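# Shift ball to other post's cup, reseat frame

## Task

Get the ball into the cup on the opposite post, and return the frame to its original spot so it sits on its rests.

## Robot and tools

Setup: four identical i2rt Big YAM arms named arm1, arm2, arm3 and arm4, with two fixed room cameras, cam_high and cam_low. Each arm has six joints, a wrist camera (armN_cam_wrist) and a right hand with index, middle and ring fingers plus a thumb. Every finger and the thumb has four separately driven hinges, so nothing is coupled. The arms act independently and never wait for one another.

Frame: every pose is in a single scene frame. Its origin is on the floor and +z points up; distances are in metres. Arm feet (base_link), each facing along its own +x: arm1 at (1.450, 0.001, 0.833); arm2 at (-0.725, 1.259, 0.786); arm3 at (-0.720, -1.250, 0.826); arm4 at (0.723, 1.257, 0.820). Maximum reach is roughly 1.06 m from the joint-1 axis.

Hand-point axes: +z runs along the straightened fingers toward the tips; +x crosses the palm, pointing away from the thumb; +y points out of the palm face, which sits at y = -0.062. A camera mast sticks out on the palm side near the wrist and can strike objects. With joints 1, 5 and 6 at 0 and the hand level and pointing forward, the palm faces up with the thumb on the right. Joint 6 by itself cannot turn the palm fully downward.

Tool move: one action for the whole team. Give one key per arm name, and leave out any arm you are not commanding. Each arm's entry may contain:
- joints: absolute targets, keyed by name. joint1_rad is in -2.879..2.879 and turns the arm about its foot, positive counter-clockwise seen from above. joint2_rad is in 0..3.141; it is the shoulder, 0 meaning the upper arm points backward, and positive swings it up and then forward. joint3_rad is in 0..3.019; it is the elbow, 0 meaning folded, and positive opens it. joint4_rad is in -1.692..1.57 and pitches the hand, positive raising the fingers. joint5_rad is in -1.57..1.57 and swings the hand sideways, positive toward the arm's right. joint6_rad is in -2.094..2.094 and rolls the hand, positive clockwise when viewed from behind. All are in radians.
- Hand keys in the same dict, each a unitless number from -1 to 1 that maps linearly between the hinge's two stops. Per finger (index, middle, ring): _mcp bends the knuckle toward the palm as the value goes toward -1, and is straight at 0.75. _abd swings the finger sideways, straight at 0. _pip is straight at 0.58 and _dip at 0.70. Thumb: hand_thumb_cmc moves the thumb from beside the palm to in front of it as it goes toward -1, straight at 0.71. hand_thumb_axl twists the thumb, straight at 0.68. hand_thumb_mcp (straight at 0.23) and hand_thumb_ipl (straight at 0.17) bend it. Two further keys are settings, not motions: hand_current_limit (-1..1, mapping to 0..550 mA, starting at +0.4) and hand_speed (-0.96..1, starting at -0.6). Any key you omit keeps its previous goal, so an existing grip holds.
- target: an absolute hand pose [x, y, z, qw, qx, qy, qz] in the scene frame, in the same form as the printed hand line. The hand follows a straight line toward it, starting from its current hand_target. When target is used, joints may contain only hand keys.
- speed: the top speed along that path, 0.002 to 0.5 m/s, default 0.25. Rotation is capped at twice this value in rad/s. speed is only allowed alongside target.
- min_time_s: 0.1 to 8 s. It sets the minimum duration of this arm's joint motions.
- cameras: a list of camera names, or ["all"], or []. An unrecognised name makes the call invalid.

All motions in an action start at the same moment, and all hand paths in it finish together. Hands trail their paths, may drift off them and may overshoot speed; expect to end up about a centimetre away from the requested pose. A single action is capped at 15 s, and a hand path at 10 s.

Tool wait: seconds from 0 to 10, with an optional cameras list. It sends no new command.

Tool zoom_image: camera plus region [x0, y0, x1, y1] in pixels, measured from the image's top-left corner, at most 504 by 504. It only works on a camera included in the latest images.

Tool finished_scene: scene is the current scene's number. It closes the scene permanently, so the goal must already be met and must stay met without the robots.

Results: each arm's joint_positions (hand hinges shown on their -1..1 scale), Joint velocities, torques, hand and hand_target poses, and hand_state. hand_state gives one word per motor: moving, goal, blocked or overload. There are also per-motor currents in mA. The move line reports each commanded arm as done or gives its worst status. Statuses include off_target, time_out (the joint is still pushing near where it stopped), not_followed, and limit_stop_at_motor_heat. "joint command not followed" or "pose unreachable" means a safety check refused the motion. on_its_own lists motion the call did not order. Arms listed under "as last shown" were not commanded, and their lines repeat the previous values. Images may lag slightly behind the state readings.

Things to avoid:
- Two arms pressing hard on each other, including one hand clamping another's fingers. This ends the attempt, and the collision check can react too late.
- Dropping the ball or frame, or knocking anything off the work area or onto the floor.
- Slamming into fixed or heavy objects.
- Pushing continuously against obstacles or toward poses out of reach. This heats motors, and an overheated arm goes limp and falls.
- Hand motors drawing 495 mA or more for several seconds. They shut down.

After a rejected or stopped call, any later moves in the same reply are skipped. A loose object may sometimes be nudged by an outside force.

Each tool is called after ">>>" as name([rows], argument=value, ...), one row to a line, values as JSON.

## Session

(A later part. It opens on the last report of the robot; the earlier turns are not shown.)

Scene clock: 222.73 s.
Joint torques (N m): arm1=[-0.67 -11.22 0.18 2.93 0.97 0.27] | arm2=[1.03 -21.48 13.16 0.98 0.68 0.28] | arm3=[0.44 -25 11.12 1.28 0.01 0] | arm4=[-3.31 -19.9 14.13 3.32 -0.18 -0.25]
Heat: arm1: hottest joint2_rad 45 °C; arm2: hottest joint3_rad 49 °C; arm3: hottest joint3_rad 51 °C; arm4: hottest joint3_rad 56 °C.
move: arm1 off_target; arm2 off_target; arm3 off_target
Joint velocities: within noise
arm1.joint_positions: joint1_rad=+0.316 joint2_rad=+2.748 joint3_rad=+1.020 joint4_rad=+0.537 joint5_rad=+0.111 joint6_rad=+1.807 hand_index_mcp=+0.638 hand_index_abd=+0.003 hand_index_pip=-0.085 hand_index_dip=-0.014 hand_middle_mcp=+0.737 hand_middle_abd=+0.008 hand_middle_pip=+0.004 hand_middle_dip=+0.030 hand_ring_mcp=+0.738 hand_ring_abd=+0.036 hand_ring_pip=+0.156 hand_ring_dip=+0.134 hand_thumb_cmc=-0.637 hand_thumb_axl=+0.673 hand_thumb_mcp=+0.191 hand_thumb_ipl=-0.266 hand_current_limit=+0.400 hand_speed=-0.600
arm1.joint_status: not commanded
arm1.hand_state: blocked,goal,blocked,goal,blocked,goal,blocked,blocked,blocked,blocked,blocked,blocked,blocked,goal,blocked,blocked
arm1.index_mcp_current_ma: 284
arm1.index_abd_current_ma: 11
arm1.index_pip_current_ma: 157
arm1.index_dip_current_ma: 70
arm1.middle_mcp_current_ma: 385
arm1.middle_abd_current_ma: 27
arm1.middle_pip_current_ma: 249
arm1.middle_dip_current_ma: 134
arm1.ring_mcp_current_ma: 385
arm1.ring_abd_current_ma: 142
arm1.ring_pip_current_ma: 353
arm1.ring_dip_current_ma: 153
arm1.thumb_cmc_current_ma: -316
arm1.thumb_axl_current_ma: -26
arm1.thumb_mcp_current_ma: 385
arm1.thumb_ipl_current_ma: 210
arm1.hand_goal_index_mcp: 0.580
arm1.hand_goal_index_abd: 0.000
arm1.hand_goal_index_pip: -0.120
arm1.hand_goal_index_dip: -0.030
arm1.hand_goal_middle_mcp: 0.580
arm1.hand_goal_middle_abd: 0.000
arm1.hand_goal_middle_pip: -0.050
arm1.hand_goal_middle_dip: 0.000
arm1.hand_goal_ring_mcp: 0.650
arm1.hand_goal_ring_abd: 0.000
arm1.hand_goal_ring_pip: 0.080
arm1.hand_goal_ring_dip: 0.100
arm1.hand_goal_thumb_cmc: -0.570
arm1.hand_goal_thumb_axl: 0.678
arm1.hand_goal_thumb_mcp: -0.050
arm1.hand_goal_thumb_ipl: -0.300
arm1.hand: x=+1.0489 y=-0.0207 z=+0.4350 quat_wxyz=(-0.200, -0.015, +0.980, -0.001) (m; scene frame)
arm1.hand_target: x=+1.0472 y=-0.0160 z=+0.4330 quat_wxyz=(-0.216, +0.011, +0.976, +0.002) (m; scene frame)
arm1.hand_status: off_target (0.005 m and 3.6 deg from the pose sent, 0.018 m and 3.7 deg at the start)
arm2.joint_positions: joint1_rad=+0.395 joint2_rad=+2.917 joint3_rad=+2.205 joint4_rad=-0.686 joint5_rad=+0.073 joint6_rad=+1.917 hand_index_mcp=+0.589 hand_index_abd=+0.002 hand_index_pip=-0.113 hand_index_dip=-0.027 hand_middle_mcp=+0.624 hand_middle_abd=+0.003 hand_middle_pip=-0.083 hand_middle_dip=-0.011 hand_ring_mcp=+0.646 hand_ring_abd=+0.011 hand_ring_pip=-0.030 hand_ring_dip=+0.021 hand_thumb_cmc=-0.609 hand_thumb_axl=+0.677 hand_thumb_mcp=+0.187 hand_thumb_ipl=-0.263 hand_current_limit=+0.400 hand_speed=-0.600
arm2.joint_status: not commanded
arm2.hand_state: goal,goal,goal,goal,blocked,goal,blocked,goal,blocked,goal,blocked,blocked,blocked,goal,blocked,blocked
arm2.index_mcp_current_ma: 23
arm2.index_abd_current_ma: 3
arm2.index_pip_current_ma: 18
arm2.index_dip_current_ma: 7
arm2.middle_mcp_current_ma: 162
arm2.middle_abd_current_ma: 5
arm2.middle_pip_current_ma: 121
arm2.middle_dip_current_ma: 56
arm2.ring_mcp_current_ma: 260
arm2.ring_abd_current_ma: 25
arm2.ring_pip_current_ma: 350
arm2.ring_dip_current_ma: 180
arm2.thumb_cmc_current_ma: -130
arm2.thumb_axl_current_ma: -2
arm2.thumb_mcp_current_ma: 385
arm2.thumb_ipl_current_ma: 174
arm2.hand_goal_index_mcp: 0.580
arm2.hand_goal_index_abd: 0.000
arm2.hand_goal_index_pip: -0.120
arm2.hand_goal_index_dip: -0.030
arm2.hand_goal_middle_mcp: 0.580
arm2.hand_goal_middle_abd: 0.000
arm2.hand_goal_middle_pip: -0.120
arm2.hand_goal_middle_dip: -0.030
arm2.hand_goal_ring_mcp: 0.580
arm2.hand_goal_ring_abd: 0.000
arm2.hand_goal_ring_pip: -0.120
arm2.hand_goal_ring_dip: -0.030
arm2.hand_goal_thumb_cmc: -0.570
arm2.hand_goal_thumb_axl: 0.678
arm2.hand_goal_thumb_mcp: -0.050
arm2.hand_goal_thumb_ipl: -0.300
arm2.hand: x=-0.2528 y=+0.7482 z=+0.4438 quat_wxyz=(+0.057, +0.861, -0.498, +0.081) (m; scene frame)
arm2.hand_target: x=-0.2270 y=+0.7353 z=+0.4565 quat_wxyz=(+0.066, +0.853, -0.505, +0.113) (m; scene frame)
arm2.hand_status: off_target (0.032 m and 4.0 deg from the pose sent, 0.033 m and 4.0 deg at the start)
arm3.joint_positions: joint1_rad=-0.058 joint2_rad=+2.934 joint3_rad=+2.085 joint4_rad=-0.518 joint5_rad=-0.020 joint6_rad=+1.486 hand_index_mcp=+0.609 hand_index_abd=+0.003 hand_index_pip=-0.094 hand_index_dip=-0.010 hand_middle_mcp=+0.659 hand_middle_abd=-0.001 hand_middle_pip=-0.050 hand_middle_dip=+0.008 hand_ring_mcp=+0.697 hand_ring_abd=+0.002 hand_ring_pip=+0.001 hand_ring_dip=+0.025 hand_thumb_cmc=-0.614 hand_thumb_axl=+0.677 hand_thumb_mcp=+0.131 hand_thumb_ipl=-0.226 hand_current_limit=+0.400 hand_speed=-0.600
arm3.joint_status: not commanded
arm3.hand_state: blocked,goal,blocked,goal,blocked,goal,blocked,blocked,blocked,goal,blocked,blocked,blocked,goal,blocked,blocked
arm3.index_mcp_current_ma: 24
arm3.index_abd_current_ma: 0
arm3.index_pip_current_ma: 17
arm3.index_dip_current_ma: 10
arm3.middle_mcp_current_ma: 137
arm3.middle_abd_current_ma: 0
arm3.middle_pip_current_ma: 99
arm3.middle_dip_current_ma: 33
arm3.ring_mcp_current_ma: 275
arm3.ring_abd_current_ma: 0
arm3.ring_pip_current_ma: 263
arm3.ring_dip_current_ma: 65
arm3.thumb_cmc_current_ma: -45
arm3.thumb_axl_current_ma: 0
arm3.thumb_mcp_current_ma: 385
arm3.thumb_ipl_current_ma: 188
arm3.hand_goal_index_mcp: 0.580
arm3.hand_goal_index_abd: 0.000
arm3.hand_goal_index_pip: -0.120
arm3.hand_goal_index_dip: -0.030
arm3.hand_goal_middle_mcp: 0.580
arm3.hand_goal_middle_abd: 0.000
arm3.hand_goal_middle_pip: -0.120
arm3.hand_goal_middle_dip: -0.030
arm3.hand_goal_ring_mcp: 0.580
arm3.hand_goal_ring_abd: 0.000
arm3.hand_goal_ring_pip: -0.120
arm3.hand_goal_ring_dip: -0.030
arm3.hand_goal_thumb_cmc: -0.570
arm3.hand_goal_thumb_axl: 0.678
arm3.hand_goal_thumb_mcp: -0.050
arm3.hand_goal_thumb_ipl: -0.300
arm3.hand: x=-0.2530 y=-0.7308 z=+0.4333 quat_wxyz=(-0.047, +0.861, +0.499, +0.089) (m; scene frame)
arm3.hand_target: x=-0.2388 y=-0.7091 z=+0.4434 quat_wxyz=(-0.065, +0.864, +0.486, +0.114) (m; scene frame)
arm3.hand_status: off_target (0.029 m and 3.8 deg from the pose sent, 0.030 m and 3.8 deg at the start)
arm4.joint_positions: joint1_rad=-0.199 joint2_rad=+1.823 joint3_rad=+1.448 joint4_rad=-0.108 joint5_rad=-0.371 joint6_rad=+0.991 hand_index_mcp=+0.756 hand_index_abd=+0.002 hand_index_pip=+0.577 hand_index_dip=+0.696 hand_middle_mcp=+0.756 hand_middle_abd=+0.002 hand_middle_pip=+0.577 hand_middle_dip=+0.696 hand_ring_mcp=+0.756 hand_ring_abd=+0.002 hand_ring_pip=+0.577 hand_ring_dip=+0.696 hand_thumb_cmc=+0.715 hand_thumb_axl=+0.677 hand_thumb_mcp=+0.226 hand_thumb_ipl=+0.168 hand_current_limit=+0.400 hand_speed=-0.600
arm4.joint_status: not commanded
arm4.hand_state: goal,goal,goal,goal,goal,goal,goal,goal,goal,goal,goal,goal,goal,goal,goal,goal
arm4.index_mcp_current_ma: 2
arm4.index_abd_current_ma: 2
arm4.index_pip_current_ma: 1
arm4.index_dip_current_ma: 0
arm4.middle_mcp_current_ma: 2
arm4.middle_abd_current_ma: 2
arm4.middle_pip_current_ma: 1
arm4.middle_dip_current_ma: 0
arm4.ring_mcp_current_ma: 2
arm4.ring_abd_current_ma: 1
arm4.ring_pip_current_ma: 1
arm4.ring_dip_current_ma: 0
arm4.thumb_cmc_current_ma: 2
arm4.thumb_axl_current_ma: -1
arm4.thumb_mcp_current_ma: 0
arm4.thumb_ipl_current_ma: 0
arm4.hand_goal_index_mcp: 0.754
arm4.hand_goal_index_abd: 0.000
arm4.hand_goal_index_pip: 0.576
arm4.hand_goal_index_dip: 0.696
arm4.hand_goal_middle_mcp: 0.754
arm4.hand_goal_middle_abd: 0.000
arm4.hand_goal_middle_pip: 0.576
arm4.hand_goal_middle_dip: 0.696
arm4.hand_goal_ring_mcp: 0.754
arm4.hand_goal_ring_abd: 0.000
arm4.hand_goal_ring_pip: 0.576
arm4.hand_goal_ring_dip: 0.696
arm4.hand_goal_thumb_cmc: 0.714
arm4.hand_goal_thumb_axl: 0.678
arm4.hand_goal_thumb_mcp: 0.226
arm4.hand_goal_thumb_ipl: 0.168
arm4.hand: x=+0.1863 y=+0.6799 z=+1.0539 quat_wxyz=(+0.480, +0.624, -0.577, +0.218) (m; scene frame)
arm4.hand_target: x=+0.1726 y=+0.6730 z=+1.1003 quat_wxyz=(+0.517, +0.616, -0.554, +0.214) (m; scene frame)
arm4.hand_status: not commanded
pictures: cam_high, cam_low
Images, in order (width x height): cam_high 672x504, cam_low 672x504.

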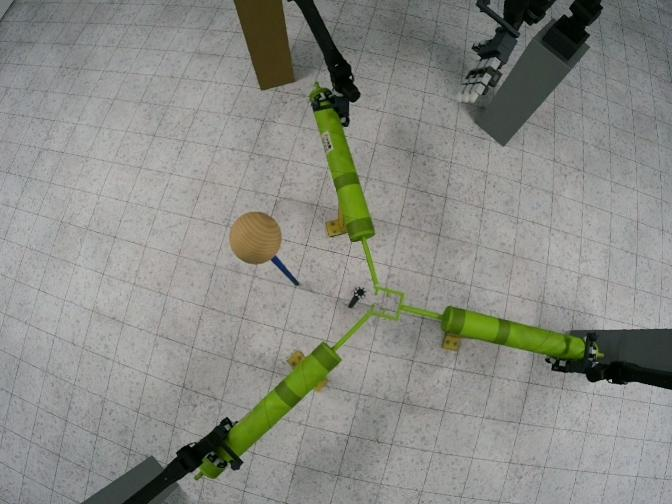

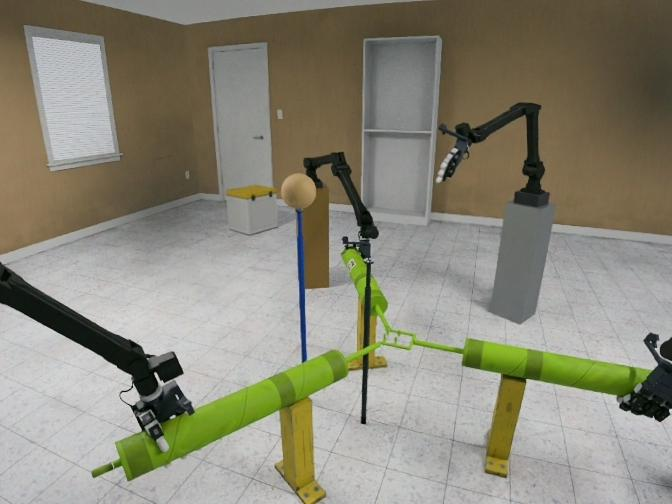

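>>> move(arm1={"target":[1.048,-0.018,0.431,-0.2164,0.011,0.9762,0.0025],"speed":0.04}, arm2={"target":[-0.232,0.738,0.446,-0.0665,-0.8529,0.5054,-0.1123],"speed":0.04}, arm3={"target":[-0.242,-0.714,0.435,-0.064,0.8641,0.486,0.1137],"speed":0.04})

>>> move(arm1={"joints":{"hand_thumb_mcp":0.226,"hand_thumb_ipl":0.168,"hand_index_mcp":0.754,"hand_index_pip":0.576,"hand_index_dip":0.696,"hand_middle_mcp":0.754,"hand_middle_pip":0.576,"hand_middle_dip":0.696,"hand_ring_mcp":0.754,"hand_ring_pip":0.576,"hand_ring_dip":0.696}}, arm2={"joints":{"hand_thumb_mcp":0.226,"hand_thumb_ipl":0.168,"hand_index_mcp":0.754,"hand_index_pip":0.576,"hand_index_dip":0.696,"hand_middle_mcp":0.754,"hand_middle_pip":0.576,"hand_middle_dip":0.696,"hand_ring_mcp":0.754,"hand_ring_pip":0.576,"hand_ring_dip":0.696}}, arm3={"joints":{"hand_thumb_mcp":0.226,"hand_thumb_ipl":0.168,"hand_index_mcp":0.754,"hand_index_pip":0.576,"hand_index_dip":0.696,"hand_middle_mcp":0.754,"hand_middle_pip":0.576,"hand_middle_dip":0.696,"hand_ring_mcp":0.754,"hand_ring_pip":0.576,"hand_ring_dip":0.696}}, cameras=["cam_high","cam_low"])

>>> zoom_image(camera="cam_high", region=[540, 310, 660, 400])

>>> zoom_image(camera="cam_high", region=[340, 250, 460, 340])

Scene clock: 226.97 s.
Joint torques (N m): arm1=[-0.62 -11.22 0.46 2.78 0.96 0.33] | arm2=[0.97 -21.19 11.18 1.94 0.68 0.28] | arm3=[0.15 -24.59 9.52 2.3 -0.04 0.01] | arm4=[-3.25 -19.9 14.12 3.28 -0.18 -0.27]
Heat: arm1: hottest joint2_rad 45 °C; arm2: hottest joint3_rad 49 °C; arm3: hottest joint3_rad 51 °C; arm4: hottest joint3_rad 56 °C.
move: arm1 off_target; arm2 off_target; arm3 off_target
Joint velocities: within noise
arm1.joint_positions: joint1_rad=+0.318 joint2_rad=+2.750 joint3_rad=+1.020 joint4_rad=+0.541 joint5_rad=+0.113 joint6_rad=+1.807 hand_index_mcp=+0.637 hand_index_abd=+0.003 hand_index_pip=-0.086 hand_index_dip=-0.015 hand_middle_mcp=+0.737 hand_middle_abd=+0.008 hand_middle_pip=+0.004 hand_middle_dip=+0.028 hand_ring_mcp=+0.738 hand_ring_abd=+0.036 hand_ring_pip=+0.156 hand_ring_dip=+0.134 hand_thumb_cmc=-0.638 hand_thumb_axl=+0.673 hand_thumb_mcp=+0.193 hand_thumb_ipl=-0.266 hand_current_limit=+0.400 hand_speed=-0.600
arm1.joint_status: not commanded
arm1.hand_state: blocked,goal,blocked,goal,blocked,goal,blocked,blocked,blocked,blocked,blocked,blocked,blocked,goal,blocked,blocked
arm1.index_mcp_current_ma: 279
arm1.index_abd_current_ma: 11
arm1.index_pip_current_ma: 150
arm1.index_dip_current_ma: 66
arm1.middle_mcp_current_ma: 385
arm1.middle_abd_current_ma: 27
arm1.middle_pip_current_ma: 249
arm1.middle_dip_current_ma: 126
arm1.ring_mcp_current_ma: 385
arm1.ring_abd_current_ma: 142
arm1.ring_pip_current_ma: 353
arm1.ring_dip_current_ma: 153
arm1.thumb_cmc_current_ma: -324
arm1.thumb_axl_current_ma: -26
arm1.thumb_mcp_current_ma: 385
arm1.thumb_ipl_current_ma: 210
arm1.hand_goal_index_mcp: 0.580
arm1.hand_goal_index_abd: 0.000
arm1.hand_goal_index_pip: -0.120
arm1.hand_goal_index_dip: -0.030
arm1.hand_goal_middle_mcp: 0.580
arm1.hand_goal_middle_abd: 0.000
arm1.hand_goal_middle_pip: -0.050
arm1.hand_goal_middle_dip: 0.000
arm1.hand_goal_ring_mcp: 0.650
arm1.hand_goal_ring_abd: 0.000
arm1.hand_goal_ring_pip: 0.080
arm1.hand_goal_ring_dip: 0.100
arm1.hand_goal_thumb_cmc: -0.570
arm1.hand_goal_thumb_axl: 0.678
arm1.hand_goal_thumb_mcp: -0.050
arm1.hand_goal_thumb_ipl: -0.300
arm1.hand: x=+1.0490 y=-0.0208 z=+0.4347 quat_wxyz=(-0.201, -0.016, +0.979, +0.000) (m; scene frame)
arm1.hand_target: x=+1.0481 y=-0.0181 z=+0.4310 quat_wxyz=(-0.216, +0.011, +0.976, +0.002) (m; scene frame)
arm1.hand_status: off_target (0.005 m and 3.6 deg from the pose sent, 0.005 m and 3.6 deg at the start)
arm2.joint_positions: joint1_rad=+0.395 joint2_rad=+2.917 joint3_rad=+2.205 joint4_rad=-0.686 joint5_rad=+0.073 joint6_rad=+1.917 hand_index_mcp=+0.589 hand_index_abd=+0.002 hand_index_pip=-0.113 hand_index_dip=-0.027 hand_middle_mcp=+0.624 hand_middle_abd=+0.003 hand_middle_pip=-0.083 hand_middle_dip=-0.011 hand_ring_mcp=+0.646 hand_ring_abd=+0.011 hand_ring_pip=-0.030 hand_ring_dip=+0.021 hand_thumb_cmc=-0.609 hand_thumb_axl=+0.677 hand_thumb_mcp=+0.187 hand_thumb_ipl=-0.263 hand_current_limit=+0.400 hand_speed=-0.600
arm2.joint_status: not commanded
arm2.hand_state: goal,goal,goal,goal,blocked,goal,blocked,goal,blocked,goal,blocked,blocked,blocked,goal,blocked,blocked
arm2.index_mcp_current_ma: 23
arm2.index_abd_current_ma: 3
arm2.index_pip_current_ma: 18
arm2.index_dip_current_ma: 7
arm2.middle_mcp_current_ma: 162
arm2.middle_abd_current_ma: 5
arm2.middle_pip_current_ma: 121
arm2.middle_dip_current_ma: 55
arm2.ring_mcp_current_ma: 260
arm2.ring_abd_current_ma: 25
arm2.ring_pip_current_ma: 350
arm2.ring_dip_current_ma: 179
arm2.thumb_cmc_current_ma: -130
arm2.thumb_axl_current_ma: -2
arm2.thumb_mcp_current_ma: 385
arm2.thumb_ipl_current_ma: 174
arm2.hand_goal_index_mcp: 0.580
arm2.hand_goal_index_abd: 0.000
arm2.hand_goal_index_pip: -0.120
arm2.hand_goal_index_dip: -0.030
arm2.hand_goal_middle_mcp: 0.580
arm2.hand_goal_middle_abd: 0.000
arm2.hand_goal_middle_pip: -0.120
arm2.hand_goal_middle_dip: -0.030
arm2.hand_goal_ring_mcp: 0.580
arm2.hand_goal_ring_abd: 0.000
arm2.hand_goal_ring_pip: -0.120
arm2.hand_goal_ring_dip: -0.030
arm2.hand_goal_thumb_cmc: -0.570
arm2.hand_goal_thumb_axl: 0.678
arm2.hand_goal_thumb_mcp: -0.050
arm2.hand_goal_thumb_ipl: -0.300
arm2.hand: x=-0.2530 y=+0.7483 z=+0.4435 quat_wxyz=(+0.057, +0.861, -0.498, +0.081) (m; scene frame)
arm2.hand_target: x=-0.2327 y=+0.7389 z=+0.4471 quat_wxyz=(+0.066, +0.853, -0.505, +0.113) (m; scene frame)
arm2.hand_status: off_target (0.024 m and 4.0 deg from the pose sent, 0.023 m and 4.0 deg at the start)
arm3.joint_positions: joint1_rad=-0.058 joint2_rad=+2.934 joint3_rad=+2.085 joint4_rad=-0.518 joint5_rad=-0.020 joint6_rad=+1.486 hand_index_mcp=+0.609 hand_index_abd=+0.003 hand_index_pip=-0.094 hand_index_dip=-0.010 hand_middle_mcp=+0.659 hand_middle_abd=-0.001 hand_middle_pip=-0.050 hand_middle_dip=+0.008 hand_ring_mcp=+0.697 hand_ring_abd=+0.002 hand_ring_pip=+0.001 hand_ring_dip=+0.025 hand_thumb_cmc=-0.614 hand_thumb_axl=+0.677 hand_thumb_mcp=+0.131 hand_thumb_ipl=-0.226 hand_current_limit=+0.400 hand_speed=-0.600
arm3.joint_status: not commanded
arm3.hand_state: blocked,goal,blocked,goal,blocked,goal,blocked,blocked,blocked,goal,blocked,blocked,blocked,goal,blocked,blocked
arm3.index_mcp_current_ma: 24
arm3.index_abd_current_ma: 0
arm3.index_pip_current_ma: 17
arm3.index_dip_current_ma: 10
arm3.middle_mcp_current_ma: 137
arm3.middle_abd_current_ma: 0
arm3.middle_pip_current_ma: 99
arm3.middle_dip_current_ma: 33
arm3.ring_mcp_current_ma: 275
arm3.ring_abd_current_ma: 0
arm3.ring_pip_current_ma: 263
arm3.ring_dip_current_ma: 65
arm3.thumb_cmc_current_ma: -45
arm3.thumb_axl_current_ma: 0
arm3.thumb_mcp_current_ma: 385
arm3.thumb_ipl_current_ma: 188
arm3.hand_goal_index_mcp: 0.580
arm3.hand_goal_index_abd: 0.000
arm3.hand_goal_index_pip: -0.120
arm3.hand_goal_index_dip: -0.030
arm3.hand_goal_middle_mcp: 0.580
arm3.hand_goal_middle_abd: 0.000
arm3.hand_goal_middle_pip: -0.120
arm3.hand_goal_middle_dip: -0.030
arm3.hand_goal_ring_mcp: 0.580
arm3.hand_goal_ring_abd: 0.000
arm3.hand_goal_ring_pip: -0.120
arm3.hand_goal_ring_dip: -0.030
arm3.hand_goal_thumb_cmc: -0.570
arm3.hand_goal_thumb_axl: 0.678
arm3.hand_goal_thumb_mcp: -0.050
arm3.hand_goal_thumb_ipl: -0.300
arm3.hand: x=-0.2530 y=-0.7308 z=+0.4333 quat_wxyz=(-0.047, +0.861, +0.499, +0.089) (m; scene frame)
arm3.hand_target: x=-0.2425 y=-0.7147 z=+0.4361 quat_wxyz=(-0.064, +0.864, +0.486, +0.113) (m; scene frame)
arm3.hand_status: off_target (0.020 m and 3.8 deg from the pose sent, 0.020 m and 3.8 deg at the start)
arm4: as last shown
pictures: none

Scene clock: 227.97 s.
Joint torques (N m): arm1=[-0.26 -11.22 0.18 1.96 0.37 0.02] | arm2=[0.91 -21.36 11.17 1.14 0.35 0.15] | arm3=[0.26 -24.88 9.16 1.25 0.07 -0.14] | arm4=[-3.25 -19.96 14.12 3.3 -0.18 -0.27]
Heat: arm1: hottest joint2_rad 45 °C; arm2: hottest joint3_rad 49 °C; arm3: hottest joint3_rad 51 °C; arm4: hottest joint3_rad 56 °C.
move: arm1 done; arm2 done; arm3 done
Joint velocities: within noise
arm1.joint_positions: joint1_rad=+0.317 joint2_rad=+2.751 joint3_rad=+1.023 joint4_rad=+0.560 joint5_rad=+0.130 joint6_rad=+1.838 hand_index_mcp=+0.752 hand_index_abd=+0.003 hand_index_pip=+0.573 hand_index_dip=+0.693 hand_middle_mcp=+0.754 hand_middle_abd=+0.006 hand_middle_pip=+0.573 hand_middle_dip=+0.693 hand_ring_mcp=+0.755 hand_ring_abd=+0.007 hand_ring_pip=+0.573 hand_ring_dip=+0.693 hand_thumb_cmc=-0.569 hand_thumb_axl=+0.676 hand_thumb_mcp=+0.220 hand_thumb_ipl=+0.164 hand_current_limit=+0.400 hand_speed=-0.600
arm1.joint_status: all done
arm1.hand_state: goal,goal,goal,goal,goal,goal,goal,goal,goal,goal,goal,goal,goal,goal,goal,goal
arm1.index_mcp_current_ma: -9
arm1.index_abd_current_ma: 11
arm1.index_pip_current_ma: -11
arm1.index_dip_current_ma: -11
arm1.middle_mcp_current_ma: 0
arm1.middle_abd_current_ma: 22
arm1.middle_pip_current_ma: -13
arm1.middle_dip_current_ma: -11
arm1.ring_mcp_current_ma: 5
arm1.ring_abd_current_ma: 26
arm1.ring_pip_current_ma: -14
arm1.ring_dip_current_ma: -11
arm1.thumb_cmc_current_ma: 4
arm1.thumb_axl_current_ma: -10
arm1.thumb_mcp_current_ma: -33
arm1.thumb_ipl_current_ma: -22
arm1.hand_goal_index_mcp: 0.754
arm1.hand_goal_index_abd: 0.000
arm1.hand_goal_index_pip: 0.576
arm1.hand_goal_index_dip: 0.696
arm1.hand_goal_middle_mcp: 0.754
arm1.hand_goal_middle_abd: 0.000
arm1.hand_goal_middle_pip: 0.576
arm1.hand_goal_middle_dip: 0.696
arm1.hand_goal_ring_mcp: 0.754
arm1.hand_goal_ring_abd: 0.000
arm1.hand_goal_ring_pip: 0.576
arm1.hand_goal_ring_dip: 0.696
arm1.hand_goal_thumb_cmc: -0.570
arm1.hand_goal_thumb_axl: 0.678
arm1.hand_goal_thumb_mcp: 0.226
arm1.hand_goal_thumb_ipl: 0.168
arm1.hand: x=+1.0453 y=-0.0200 z=+0.4359 quat_wxyz=(-0.213, +0.002, +0.977, +0.002) (m; scene frame)
arm1.hand_target: x=+1.0481 y=-0.0180 z=+0.4310 quat_wxyz=(-0.216, +0.011, +0.976, +0.002) (m; scene frame)
arm1.hand_status: not commanded
arm2.joint_positions: joint1_rad=+0.396 joint2_rad=+2.917 joint3_rad=+2.205 joint4_rad=-0.663 joint5_rad=+0.081 joint6_rad=+1.931 hand_index_mcp=+0.752 hand_index_abd=+0.002 hand_index_pip=+0.573 hand_index_dip=+0.693 hand_middle_mcp=+0.753 hand_middle_abd=+0.003 hand_middle_pip=+0.573 hand_middle_dip=+0.693 hand_ring_mcp=+0.753 hand_ring_abd=+0.004 hand_ring_pip=+0.573 hand_ring_dip=+0.693 hand_thumb_cmc=-0.571 hand_thumb_axl=+0.677 hand_thumb_mcp=+0.217 hand_thumb_ipl=+0.164 hand_current_limit=+0.400 hand_speed=-0.600
arm2.joint_status: all done
arm2.hand_state: goal,goal,goal,goal,goal,goal,goal,goal,goal,goal,goal,goal,goal,goal,goal,goal
arm2.index_mcp_current_ma: -3
arm2.index_abd_current_ma: 3
arm2.index_pip_current_ma: -7
arm2.index_dip_current_ma: -5
arm2.middle_mcp_current_ma: -3
arm2.middle_abd_current_ma: 5
arm2.middle_pip_current_ma: -5
arm2.middle_dip_current_ma: -6
arm2.ring_mcp_current_ma: -2
arm2.ring_abd_current_ma: 8
arm2.ring_pip_current_ma: -7
arm2.ring_dip_current_ma: -6
arm2.thumb_cmc_current_ma: -2
arm2.thumb_axl_current_ma: -2
arm2.thumb_mcp_current_ma: -30
arm2.thumb_ipl_current_ma: -13
arm2.hand_goal_index_mcp: 0.754
arm2.hand_goal_index_abd: 0.000
arm2.hand_goal_index_pip: 0.576
arm2.hand_goal_index_dip: 0.696
arm2.hand_goal_middle_mcp: 0.754
arm2.hand_goal_middle_abd: 0.000
arm2.hand_goal_middle_pip: 0.576
arm2.hand_goal_middle_dip: 0.696
arm2.hand_goal_ring_mcp: 0.754
arm2.hand_goal_ring_abd: 0.000
arm2.hand_goal_ring_pip: 0.576
arm2.hand_goal_ring_dip: 0.696
arm2.hand_goal_thumb_cmc: -0.570
arm2.hand_goal_thumb_axl: 0.678
arm2.hand_goal_thumb_mcp: 0.226
arm2.hand_goal_thumb_ipl: 0.168
arm2.hand: x=-0.2487 y=+0.7456 z=+0.4441 quat_wxyz=(+0.062, +0.857, -0.503, +0.092) (m; scene frame)
arm2.hand_target: x=-0.2326 y=+0.7389 z=+0.4471 quat_wxyz=(+0.066, +0.853, -0.505, +0.113) (m; scene frame)
arm2.hand_status: not commanded
arm3.joint_positions: joint1_rad=-0.058 joint2_rad=+2.934 joint3_rad=+2.087 joint4_rad=-0.494 joint5_rad=-0.024 joint6_rad=+1.505 hand_index_mcp=+0.752 hand_index_abd=+0.003 hand_index_pip=+0.573 hand_index_dip=+0.693 hand_middle_mcp=+0.752 hand_middle_abd=+0.000 hand_middle_pip=+0.572 hand_middle_dip=+0.693 hand_ring_mcp=+0.753 hand_ring_abd=+0.005 hand_ring_pip=+0.572 hand_ring_dip=+0.693 hand_thumb_cmc=-0.571 hand_thumb_axl=+0.677 hand_thumb_mcp=+0.216 hand_thumb_ipl=+0.163 hand_current_limit=+0.400 hand_speed=-0.600
arm3.joint_status: all done
arm3.hand_state: goal,goal,goal,goal,goal,goal,goal,goal,goal,goal,goal,goal,goal,goal,goal,goal
arm3.index_mcp_current_ma: 0
arm3.index_abd_current_ma: 0
arm3.index_pip_current_ma: 0
arm3.index_dip_current_ma: 0
arm3.middle_mcp_current_ma: 0
arm3.middle_abd_current_ma: 0
arm3.middle_pip_current_ma: 0
arm3.middle_dip_current_ma: 0
arm3.ring_mcp_current_ma: 0
arm3.ring_abd_current_ma: 1
arm3.ring_pip_current_ma: -1
arm3.ring_dip_current_ma: 0
arm3.thumb_cmc_current_ma: 0
arm3.thumb_axl_current_ma: 0
arm3.thumb_mcp_current_ma: -5
arm3.thumb_ipl_current_ma: -1
arm3.hand_goal_index_mcp: 0.754
arm3.hand_goal_index_abd: 0.000
arm3.hand_goal_index_pip: 0.576
arm3.hand_goal_index_dip: 0.696
arm3.hand_goal_middle_mcp: 0.754
arm3.hand_goal_middle_abd: 0.000
arm3.hand_goal_middle_pip: 0.576
arm3.hand_goal_middle_dip: 0.696
arm3.hand_goal_ring_mcp: 0.754
arm3.hand_goal_ring_abd: 0.000
arm3.hand_goal_ring_pip: 0.576
arm3.hand_goal_ring_dip: 0.696
arm3.hand_goal_thumb_cmc: -0.570
arm3.hand_goal_thumb_axl: 0.678
arm3.hand_goal_thumb_mcp: 0.226
arm3.hand_goal_thumb_ipl: 0.168
arm3.hand: x=-0.2507 y=-0.7257 z=+0.4342 quat_wxyz=(-0.056, +0.864, +0.491, +0.099) (m; scene frame)
arm3.hand_target: x=-0.2425 y=-0.7147 z=+0.4360 quat_wxyz=(-0.064, +0.864, +0.486, +0.113) (m; scene frame)
arm3.hand_status: not commanded
arm4: as last shown
pictures: cam_high, cam_low
Images, in order (width x height): cam_high 672x504, cam_low 672x504.

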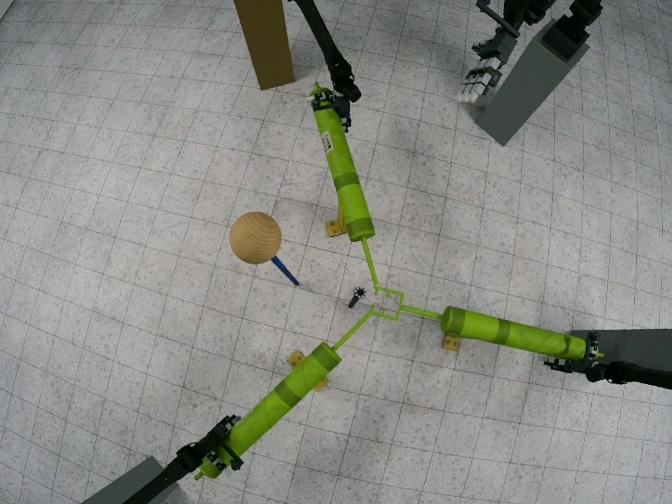

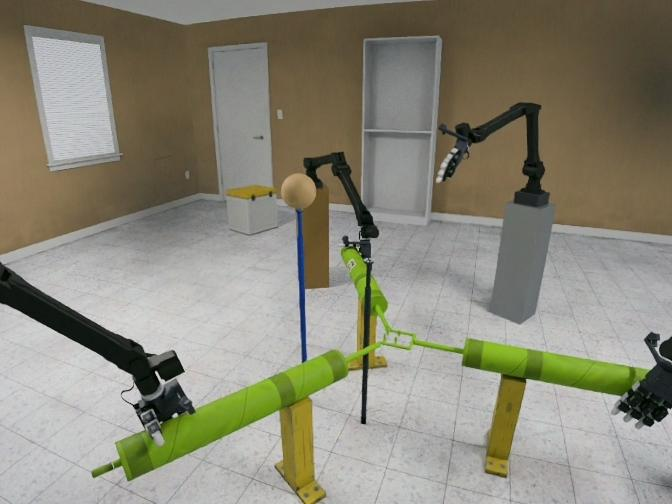

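Scaled by 4.200 from the camera's 672x504 image, which has a finer 960x720 frame.

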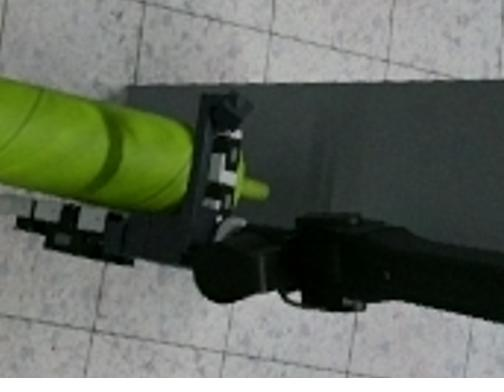

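Scaled by 4.200 from the camera's 672x504 image, which has a finer 960x720 frame.

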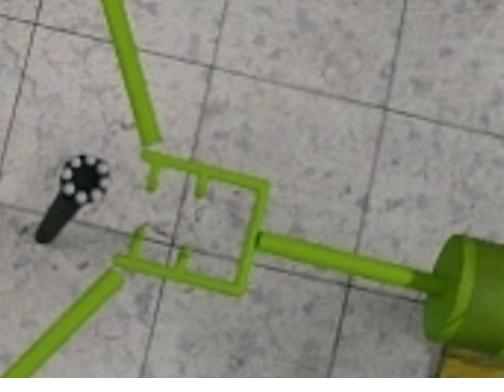

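>>> move(arm1={"target":[1.048,-0.028,0.471,-0.2164,0.011,0.9762,0.0025],"speed":0.06}, arm2={"target":[-0.224,0.744,0.487,-0.0665,-0.8529,0.5054,-0.1123],"speed":0.06}, arm3={"target":[-0.251,-0.7095,0.476,-0.064,0.8641,0.486,0.1137],"speed":0.06}, cameras=["cam_high","cam_low"])

>>> zoom_image(camera="cam_high", region=[540, 310, 660, 400])

>>> zoom_image(camera="cam_high", region=[340, 250, 460, 340])

Scene clock: 231.70 s.
Joint torques (N m): arm1=[0.32 -12.51 -0.4 1.01 0.35 0.02] | arm2=[0.79 -24.59 8.27 0.24 0.37 0.14] | arm3=[1.38 -26.93 5.93 1.06 0.28 -0.16] | arm4=[-3.19 -19.84 14.12 3.29 -0.18 -0.26]
Heat: arm1: hottest joint2_rad 45 °C; arm2: hottest joint3_rad 49 °C; arm3: hottest joint3_rad 50 °C; arm4: hottest joint3_rad 56 °C.
move: arm1 done; arm2 off_target; arm3 off_target
Joint velocities: within noise
arm1.joint_positions: joint1_rad=+0.335 joint2_rad=+2.658 joint3_rad=+0.960 joint4_rad=+0.545 joint5_rad=+0.142 joint6_rad=+1.863 hand_index_mcp=+0.752 hand_index_abd=+0.003 hand_index_pip=+0.573 hand_index_dip=+0.693 hand_middle_mcp=+0.754 hand_middle_abd=+0.006 hand_middle_pip=+0.573 hand_middle_dip=+0.693 hand_ring_mcp=+0.755 hand_ring_abd=+0.007 hand_ring_pip=+0.573 hand_ring_dip=+0.693 hand_thumb_cmc=-0.569 hand_thumb_axl=+0.676 hand_thumb_mcp=+0.220 hand_thumb_ipl=+0.164 hand_current_limit=+0.400 hand_speed=-0.600
arm1.joint_status: not commanded
arm1.hand_state: goal,goal,goal,goal,goal,goal,goal,goal,goal,goal,goal,goal,goal,goal,goal,goal
arm1.index_mcp_current_ma: -9
arm1.index_abd_current_ma: 11
arm1.index_pip_current_ma: -11
arm1.index_dip_current_ma: -11
arm1.middle_mcp_current_ma: 0
arm1.middle_abd_current_ma: 22
arm1.middle_pip_current_ma: -12
arm1.middle_dip_current_ma: -11
arm1.ring_mcp_current_ma: 4
arm1.ring_abd_current_ma: 25
arm1.ring_pip_current_ma: -14
arm1.ring_dip_current_ma: -11
arm1.thumb_cmc_current_ma: 6
arm1.thumb_axl_current_ma: -10
arm1.thumb_mcp_current_ma: -33
arm1.thumb_ipl_current_ma: -22
arm1.hand_goal_index_mcp: 0.754
arm1.hand_goal_index_abd: 0.000
arm1.hand_goal_index_pip: 0.576
arm1.hand_goal_index_dip: 0.696
arm1.hand_goal_middle_mcp: 0.754
arm1.hand_goal_middle_abd: 0.000
arm1.hand_goal_middle_pip: 0.576
arm1.hand_goal_middle_dip: 0.696
arm1.hand_goal_ring_mcp: 0.754
arm1.hand_goal_ring_abd: 0.000
arm1.hand_goal_ring_pip: 0.576
arm1.hand_goal_ring_dip: 0.696
arm1.hand_goal_thumb_cmc: -0.570
arm1.hand_goal_thumb_axl: 0.678
arm1.hand_goal_thumb_mcp: 0.226
arm1.hand_goal_thumb_ipl: 0.168
arm1.hand: x=+1.0428 y=-0.0270 z=+0.4699 quat_wxyz=(-0.222, +0.007, +0.975, +0.001) (m; scene frame)
arm1.hand_target: x=+1.0479 y=-0.0279 z=+0.4710 quat_wxyz=(-0.217, +0.011, +0.976, +0.003) (m; scene frame)
arm1.hand_status: done (0.005 m and 0.8 deg from the pose sent, 0.036 m and 1.1 deg at the start)
arm2.joint_positions: joint1_rad=+0.410 joint2_rad=+2.874 joint3_rad=+2.185 joint4_rad=-0.666 joint5_rad=+0.085 joint6_rad=+1.943 hand_index_mcp=+0.752 hand_index_abd=+0.002 hand_index_pip=+0.573 hand_index_dip=+0.693 hand_middle_mcp=+0.753 hand_middle_abd=+0.003 hand_middle_pip=+0.573 hand_middle_dip=+0.693 hand_ring_mcp=+0.753 hand_ring_abd=+0.004 hand_ring_pip=+0.573 hand_ring_dip=+0.693 hand_thumb_cmc=-0.571 hand_thumb_axl=+0.677 hand_thumb_mcp=+0.217 hand_thumb_ipl=+0.164 hand_current_limit=+0.400 hand_speed=-0.600
arm2.joint_status: not commanded
arm2.hand_state: goal,goal,goal,goal,goal,goal,goal,goal,goal,goal,goal,goal,goal,goal,goal,goal
arm2.index_mcp_current_ma: -3
arm2.index_abd_current_ma: 3
arm2.index_pip_current_ma: -7
arm2.index_dip_current_ma: -5
arm2.middle_mcp_current_ma: -3
arm2.middle_abd_current_ma: 5
arm2.middle_pip_current_ma: -5
arm2.middle_dip_current_ma: -6
arm2.ring_mcp_current_ma: -2
arm2.ring_abd_current_ma: 8
arm2.ring_pip_current_ma: -7
arm2.ring_dip_current_ma: -6
arm2.thumb_cmc_current_ma: -1
arm2.thumb_axl_current_ma: -2
arm2.thumb_mcp_current_ma: -30
arm2.thumb_ipl_current_ma: -12
arm2.hand_goal_index_mcp: 0.754
arm2.hand_goal_index_abd: 0.000
arm2.hand_goal_index_pip: 0.576
arm2.hand_goal_index_dip: 0.696
arm2.hand_goal_middle_mcp: 0.754
arm2.hand_goal_middle_abd: 0.000
arm2.hand_goal_middle_pip: 0.576
arm2.hand_goal_middle_dip: 0.696
arm2.hand_goal_ring_mcp: 0.754
arm2.hand_goal_ring_abd: 0.000
arm2.hand_goal_ring_pip: 0.576
arm2.hand_goal_ring_dip: 0.696
arm2.hand_goal_thumb_cmc: -0.570
arm2.hand_goal_thumb_axl: 0.678
arm2.hand_goal_thumb_mcp: 0.226
arm2.hand_goal_thumb_ipl: 0.168
arm2.hand: x=-0.2354 y=+0.7470 z=+0.4672 quat_wxyz=(+0.064, +0.856, -0.503, +0.102) (m; scene frame)
arm2.hand_target: x=-0.2239 y=+0.7441 z=+0.4868 quat_wxyz=(+0.066, +0.853, -0.505, +0.112) (m; scene frame)
arm2.hand_status: off_target (0.023 m and 1.3 deg from the pose sent, 0.050 m and 2.4 deg at the start)
arm3.joint_positions: joint1_rad=-0.058 joint2_rad=+2.861 joint3_rad=+2.032 joint4_rad=-0.494 joint5_rad=-0.024 joint6_rad=+1.520 hand_index_mcp=+0.752 hand_index_abd=+0.003 hand_index_pip=+0.573 hand_index_dip=+0.693 hand_middle_mcp=+0.752 hand_middle_abd=+0.000 hand_middle_pip=+0.572 hand_middle_dip=+0.693 hand_ring_mcp=+0.753 hand_ring_abd=+0.005 hand_ring_pip=+0.572 hand_ring_dip=+0.693 hand_thumb_cmc=-0.570 hand_thumb_axl=+0.677 hand_thumb_mcp=+0.216 hand_thumb_ipl=+0.163 hand_current_limit=+0.400 hand_speed=-0.600
arm3.joint_status: not commanded
arm3.hand_state: goal,goal,goal,goal,goal,goal,goal,goal,goal,goal,goal,goal,goal,goal,goal,goal
arm3.index_mcp_current_ma: 0
arm3.index_abd_current_ma: 0
arm3.index_pip_current_ma: 0
arm3.index_dip_current_ma: 0
arm3.middle_mcp_current_ma: 0
arm3.middle_abd_current_ma: 0
arm3.middle_pip_current_ma: 0
arm3.middle_dip_current_ma: 0
arm3.ring_mcp_current_ma: 0
arm3.ring_abd_current_ma: 1
arm3.ring_pip_current_ma: 0
arm3.ring_dip_current_ma: 0
arm3.thumb_cmc_current_ma: 0
arm3.thumb_axl_current_ma: 0
arm3.thumb_mcp_current_ma: -5
arm3.thumb_ipl_current_ma: -1
arm3.hand_goal_index_mcp: 0.754
arm3.hand_goal_index_abd: 0.000
arm3.hand_goal_index_pip: 0.576
arm3.hand_goal_index_dip: 0.696
arm3.hand_goal_middle_mcp: 0.754
arm3.hand_goal_middle_abd: 0.000
arm3.hand_goal_middle_pip: 0.576
arm3.hand_goal_middle_dip: 0.696
arm3.hand_goal_ring_mcp: 0.754
arm3.hand_goal_ring_abd: 0.000
arm3.hand_goal_ring_pip: 0.576
arm3.hand_goal_ring_dip: 0.696
arm3.hand_goal_thumb_cmc: -0.570
arm3.hand_goal_thumb_axl: 0.678
arm3.hand_goal_thumb_mcp: 0.226
arm3.hand_goal_thumb_ipl: 0.168
arm3.hand: x=-0.2475 y=-0.7201 z=+0.4672 quat_wxyz=(-0.060, +0.866, +0.484, +0.107) (m; scene frame)
arm3.hand_target: x=-0.2509 y=-0.7095 z=+0.4761 quat_wxyz=(-0.064, +0.864, +0.486, +0.114) (m; scene frame)
arm3.hand_status: off_target (0.014 m and 1.0 deg from the pose sent, 0.045 m and 2.0 deg at the start)
arm4: as last shown
pictures: cam_high, cam_low
Images, in order (width x height): cam_high 672x504, cam_low 672x504.

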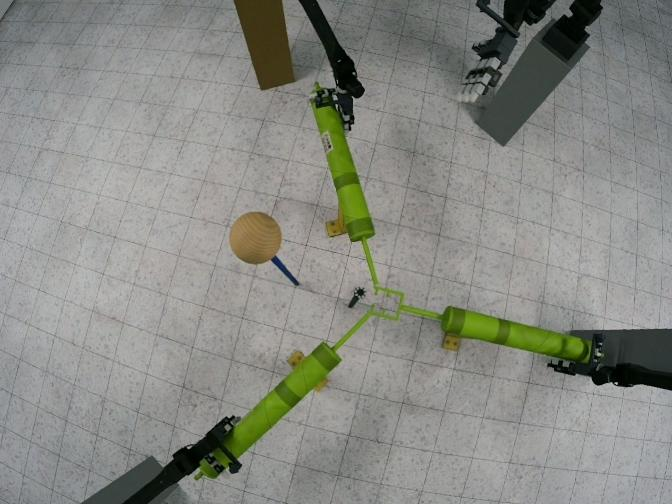

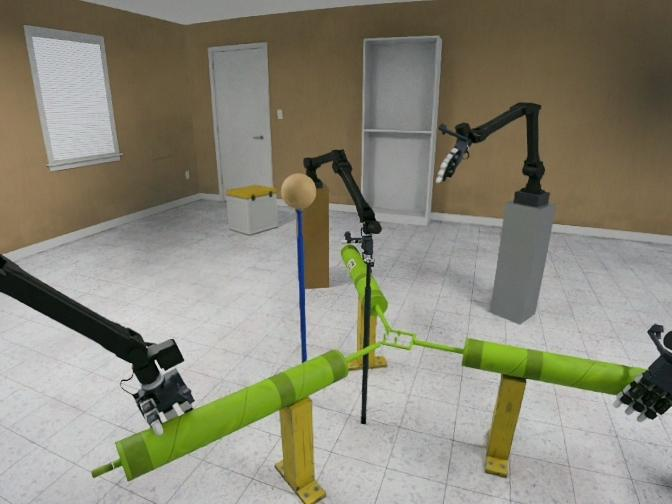

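Scaled by 4.200 from the camera's 672x504 image, which has a finer 960x720 frame.

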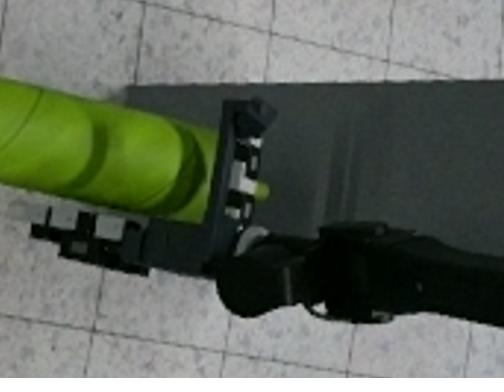

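Scaled by 4.200 from the camera's 672x504 image, which has a finer 960x720 frame.

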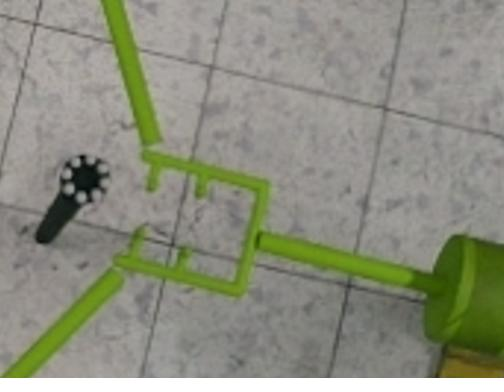

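>>> move(arm1={"target":[1.048,-0.168,0.531,-0.2164,0.011,0.9762,0.0025],"speed":0.12}, arm2={"target":[-0.101,0.811,0.577,-0.0665,-0.8529,0.5054,-0.1123],"speed":0.12}, arm3={"target":[-0.3706,-0.6368,0.561,-0.064,0.8641,0.486,0.1137],"speed":0.12}, cameras=["cam_high","cam_low"])

>>> zoom_image(camera="cam_high", region=[340, 250, 460, 340])

>>> zoom_image(camera="cam_low", region=[340, 290, 520, 425])

>>> zoom_image(camera="cam_high", region=[210, 190, 330, 280])

Scene clock: 235.67 s.
Joint torques (N m): arm1=[-0.44 -13.74 2.33 0.85 0.4 0.01] | arm2=[0.03 -23.12 13.53 0.2 0.37 0.14] | arm3=[0.26 -26.7 6.38 0.39 0.41 -0.16] | arm4=[-3.19 -19.9 14.11 3.3 -0.17 -0.27]
Heat: arm1: hottest joint2_rad 44 °C; arm2: hottest joint3_rad 48 °C; arm3: hottest joint3_rad 50 °C; arm4: hottest joint3_rad 56 °C.
move: arm1 off_target; arm2 off_target; arm3 off_target
Joint velocities: within noise
arm1.joint_positions: joint1_rad=+0.654 joint2_rad=+2.487 joint3_rad=+0.989 joint4_rad=+0.288 joint5_rad=+0.224 joint6_rad=+2.068 hand_index_mcp=+0.752 hand_index_abd=+0.003 hand_index_pip=+0.574 hand_index_dip=+0.693 hand_middle_mcp=+0.754 hand_middle_abd=+0.006 hand_middle_pip=+0.573 hand_middle_dip=+0.693 hand_ring_mcp=+0.754 hand_ring_abd=+0.007 hand_ring_pip=+0.573 hand_ring_dip=+0.693 hand_thumb_cmc=-0.568 hand_thumb_axl=+0.676 hand_thumb_mcp=+0.220 hand_thumb_ipl=+0.164 hand_current_limit=+0.400 hand_speed=-0.600
arm1.joint_status: not commanded
arm1.hand_state: goal,goal,goal,goal,goal,goal,goal,goal,goal,goal,goal,goal,goal,goal,goal,goal
arm1.index_mcp_current_ma: -9
arm1.index_abd_current_ma: 11
arm1.index_pip_current_ma: -10
arm1.index_dip_current_ma: -10
arm1.middle_mcp_current_ma: 0
arm1.middle_abd_current_ma: 22
arm1.middle_pip_current_ma: -11
arm1.middle_dip_current_ma: -11
arm1.ring_mcp_current_ma: 1
arm1.ring_abd_current_ma: 25
arm1.ring_pip_current_ma: -12
arm1.ring_dip_current_ma: -11
arm1.thumb_cmc_current_ma: 6
arm1.thumb_axl_current_ma: -10
arm1.thumb_mcp_current_ma: -33
arm1.thumb_ipl_current_ma: -22
arm1.hand_goal_index_mcp: 0.754
arm1.hand_goal_index_abd: 0.000
arm1.hand_goal_index_pip: 0.576
arm1.hand_goal_index_dip: 0.696
arm1.hand_goal_middle_mcp: 0.754
arm1.hand_goal_middle_abd: 0.000
arm1.hand_goal_middle_pip: 0.576
arm1.hand_goal_middle_dip: 0.696
arm1.hand_goal_ring_mcp: 0.754
arm1.hand_goal_ring_abd: 0.000
arm1.hand_goal_ring_pip: 0.576
arm1.hand_goal_ring_dip: 0.696
arm1.hand_goal_thumb_cmc: -0.570
arm1.hand_goal_thumb_axl: 0.678
arm1.hand_goal_thumb_mcp: 0.226
arm1.hand_goal_thumb_ipl: 0.168
arm1.hand: x=+1.0518 y=-0.1640 z=+0.5278 quat_wxyz=(-0.214, -0.043, +0.976, -0.006) (m; scene frame)
arm1.hand_target: x=+1.0477 y=-0.1674 z=+0.5310 quat_wxyz=(-0.217, -0.036, +0.976, -0.008) (m; scene frame)
arm1.hand_status: off_target (0.006 m and 6.3 deg from the pose sent, 0.154 m and 0.8 deg at the start; a joint's target at an end of its range on 44 of 72 steps)
arm2.joint_positions: joint1_rad=+0.584 joint2_rad=+2.889 joint3_rad=+2.533 joint4_rad=-1.012 joint5_rad=+0.116 joint6_rad=+2.072 hand_index_mcp=+0.752 hand_index_abd=+0.002 hand_index_pip=+0.573 hand_index_dip=+0.693 hand_middle_mcp=+0.753 hand_middle_abd=+0.003 hand_middle_pip=+0.573 hand_middle_dip=+0.693 hand_ring_mcp=+0.753 hand_ring_abd=+0.004 hand_ring_pip=+0.573 hand_ring_dip=+0.693 hand_thumb_cmc=-0.571 hand_thumb_axl=+0.677 hand_thumb_mcp=+0.217 hand_thumb_ipl=+0.164 hand_current_limit=+0.400 hand_speed=-0.600
arm2.joint_status: not commanded
arm2.hand_state: goal,goal,goal,goal,goal,goal,goal,goal,goal,goal,goal,goal,goal,goal,goal,goal
arm2.index_mcp_current_ma: -3
arm2.index_abd_current_ma: 3
arm2.index_pip_current_ma: -6
arm2.index_dip_current_ma: -5
arm2.middle_mcp_current_ma: -3
arm2.middle_abd_current_ma: 5
arm2.middle_pip_current_ma: -5
arm2.middle_dip_current_ma: -6
arm2.ring_mcp_current_ma: -2
arm2.ring_abd_current_ma: 7
arm2.ring_pip_current_ma: -6
arm2.ring_dip_current_ma: -6
arm2.thumb_cmc_current_ma: -1
arm2.thumb_axl_current_ma: -2
arm2.thumb_mcp_current_ma: -30
arm2.thumb_ipl_current_ma: -12
arm2.hand_goal_index_mcp: 0.754
arm2.hand_goal_index_abd: 0.000
arm2.hand_goal_index_pip: 0.576
arm2.hand_goal_index_dip: 0.696
arm2.hand_goal_middle_mcp: 0.754
arm2.hand_goal_middle_abd: 0.000
arm2.hand_goal_middle_pip: 0.576
arm2.hand_goal_middle_dip: 0.696
arm2.hand_goal_ring_mcp: 0.754
arm2.hand_goal_ring_abd: 0.000
arm2.hand_goal_ring_pip: 0.576
arm2.hand_goal_ring_dip: 0.696
arm2.hand_goal_thumb_cmc: -0.570
arm2.hand_goal_thumb_axl: 0.678
arm2.hand_goal_thumb_mcp: 0.226
arm2.hand_goal_thumb_ipl: 0.168
arm2.hand: x=-0.1083 y=+0.8178 z=+0.5702 quat_wxyz=(+0.064, +0.866, -0.484, +0.103) (m; scene frame)
arm2.hand_target: x=-0.1013 y=+0.8111 z=+0.5774 quat_wxyz=(+0.064, +0.861, -0.491, +0.115) (m; scene frame)
arm2.hand_status: off_target (0.012 m and 3.1 deg from the pose sent, 0.185 m and 1.3 deg at the start; a joint's target at an end of its range on 38 of 72 steps)
arm3.joint_positions: joint1_rad=+0.156 joint2_rad=+2.690 joint3_rad=+1.934 joint4_rad=-0.557 joint5_rad=+0.027 joint6_rad=+1.715 hand_index_mcp=+0.752 hand_index_abd=+0.003 hand_index_pip=+0.573 hand_index_dip=+0.693 hand_middle_mcp=+0.752 hand_middle_abd=+0.000 hand_middle_pip=+0.573 hand_middle_dip=+0.693 hand_ring_mcp=+0.753 hand_ring_abd=+0.005 hand_ring_pip=+0.573 hand_ring_dip=+0.693 hand_thumb_cmc=-0.570 hand_thumb_axl=+0.677 hand_thumb_mcp=+0.216 hand_thumb_ipl=+0.164 hand_current_limit=+0.400 hand_speed=-0.600
arm3.joint_status: not commanded
arm3.hand_state: goal,goal,goal,goal,goal,goal,goal,goal,goal,goal,goal,goal,goal,goal,goal,goal
arm3.index_mcp_current_ma: 0
arm3.index_abd_current_ma: 0
arm3.index_pip_current_ma: 0
arm3.index_dip_current_ma: 0
arm3.middle_mcp_current_ma: 0
arm3.middle_abd_current_ma: 0
arm3.middle_pip_current_ma: 0
arm3.middle_dip_current_ma: 0
arm3.ring_mcp_current_ma: 0
arm3.ring_abd_current_ma: 1
arm3.ring_pip_current_ma: 0
arm3.ring_dip_current_ma: 0
arm3.thumb_cmc_current_ma: 0
arm3.thumb_axl_current_ma: 0
arm3.thumb_mcp_current_ma: -5
arm3.thumb_ipl_current_ma: -1
arm3.hand_goal_index_mcp: 0.754
arm3.hand_goal_index_abd: 0.000
arm3.hand_goal_index_pip: 0.576
arm3.hand_goal_index_dip: 0.696
arm3.hand_goal_middle_mcp: 0.754
arm3.hand_goal_middle_abd: 0.000
arm3.hand_goal_middle_pip: 0.576
arm3.hand_goal_middle_dip: 0.696
arm3.hand_goal_ring_mcp: 0.754
arm3.hand_goal_ring_abd: 0.000
arm3.hand_goal_ring_pip: 0.576
arm3.hand_goal_ring_dip: 0.696
arm3.hand_goal_thumb_cmc: -0.570
arm3.hand_goal_thumb_axl: 0.678
arm3.hand_goal_thumb_mcp: 0.226
arm3.hand_goal_thumb_ipl: 0.168
arm3.hand: x=-0.3711 y=-0.6395 z=+0.5502 quat_wxyz=(-0.063, +0.863, +0.489, +0.111) (m; scene frame)
arm3.hand_target: x=-0.3706 y=-0.6367 z=+0.5609 quat_wxyz=(-0.064, +0.864, +0.486, +0.114) (m; scene frame)
arm3.hand_status: off_target (0.011 m and 0.5 deg from the pose sent, 0.176 m and 1.0 deg at the start)
arm4: as last shown
pictures: cam_high, cam_low
Images, in order (width x height): cam_high 672x504, cam_low 672x504.

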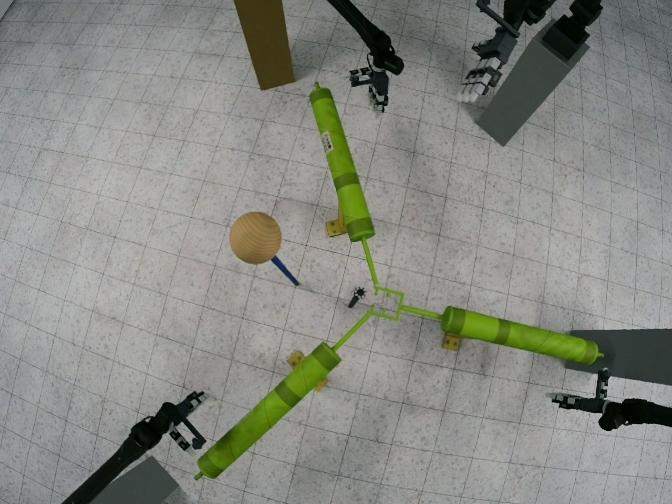

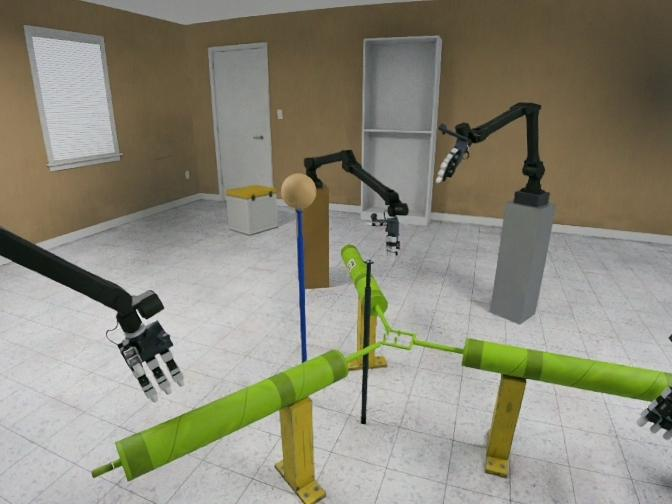

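Scaled by 4.200 from the camera's 672x504 image, which has a finer 960x720 frame.

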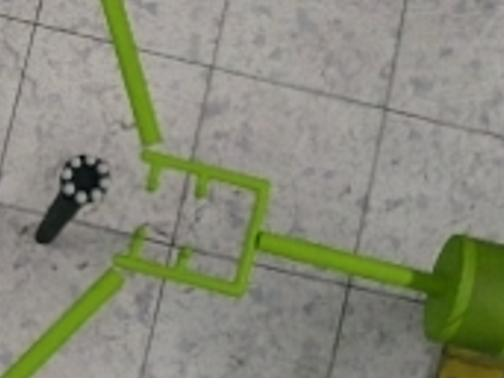

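Scaled by 2.800 from the camera's 672x504 image, which has a finer 960x720 frame.

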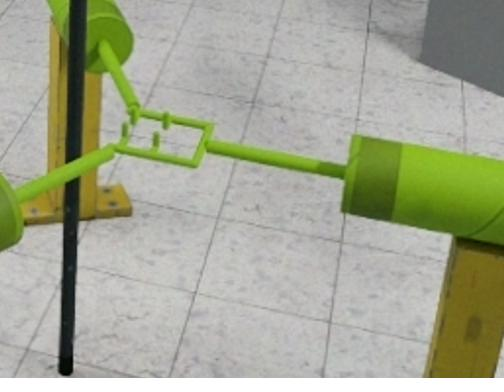

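Scaled by 4.200 from the camera's 672x504 image, which has a finer 960x720 frame.

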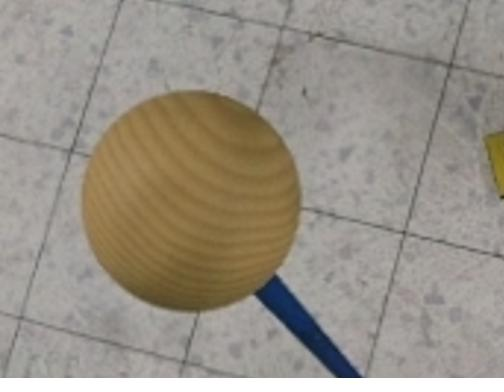

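>>> finished_scene(scene=2)

The scene is finished: the task was done.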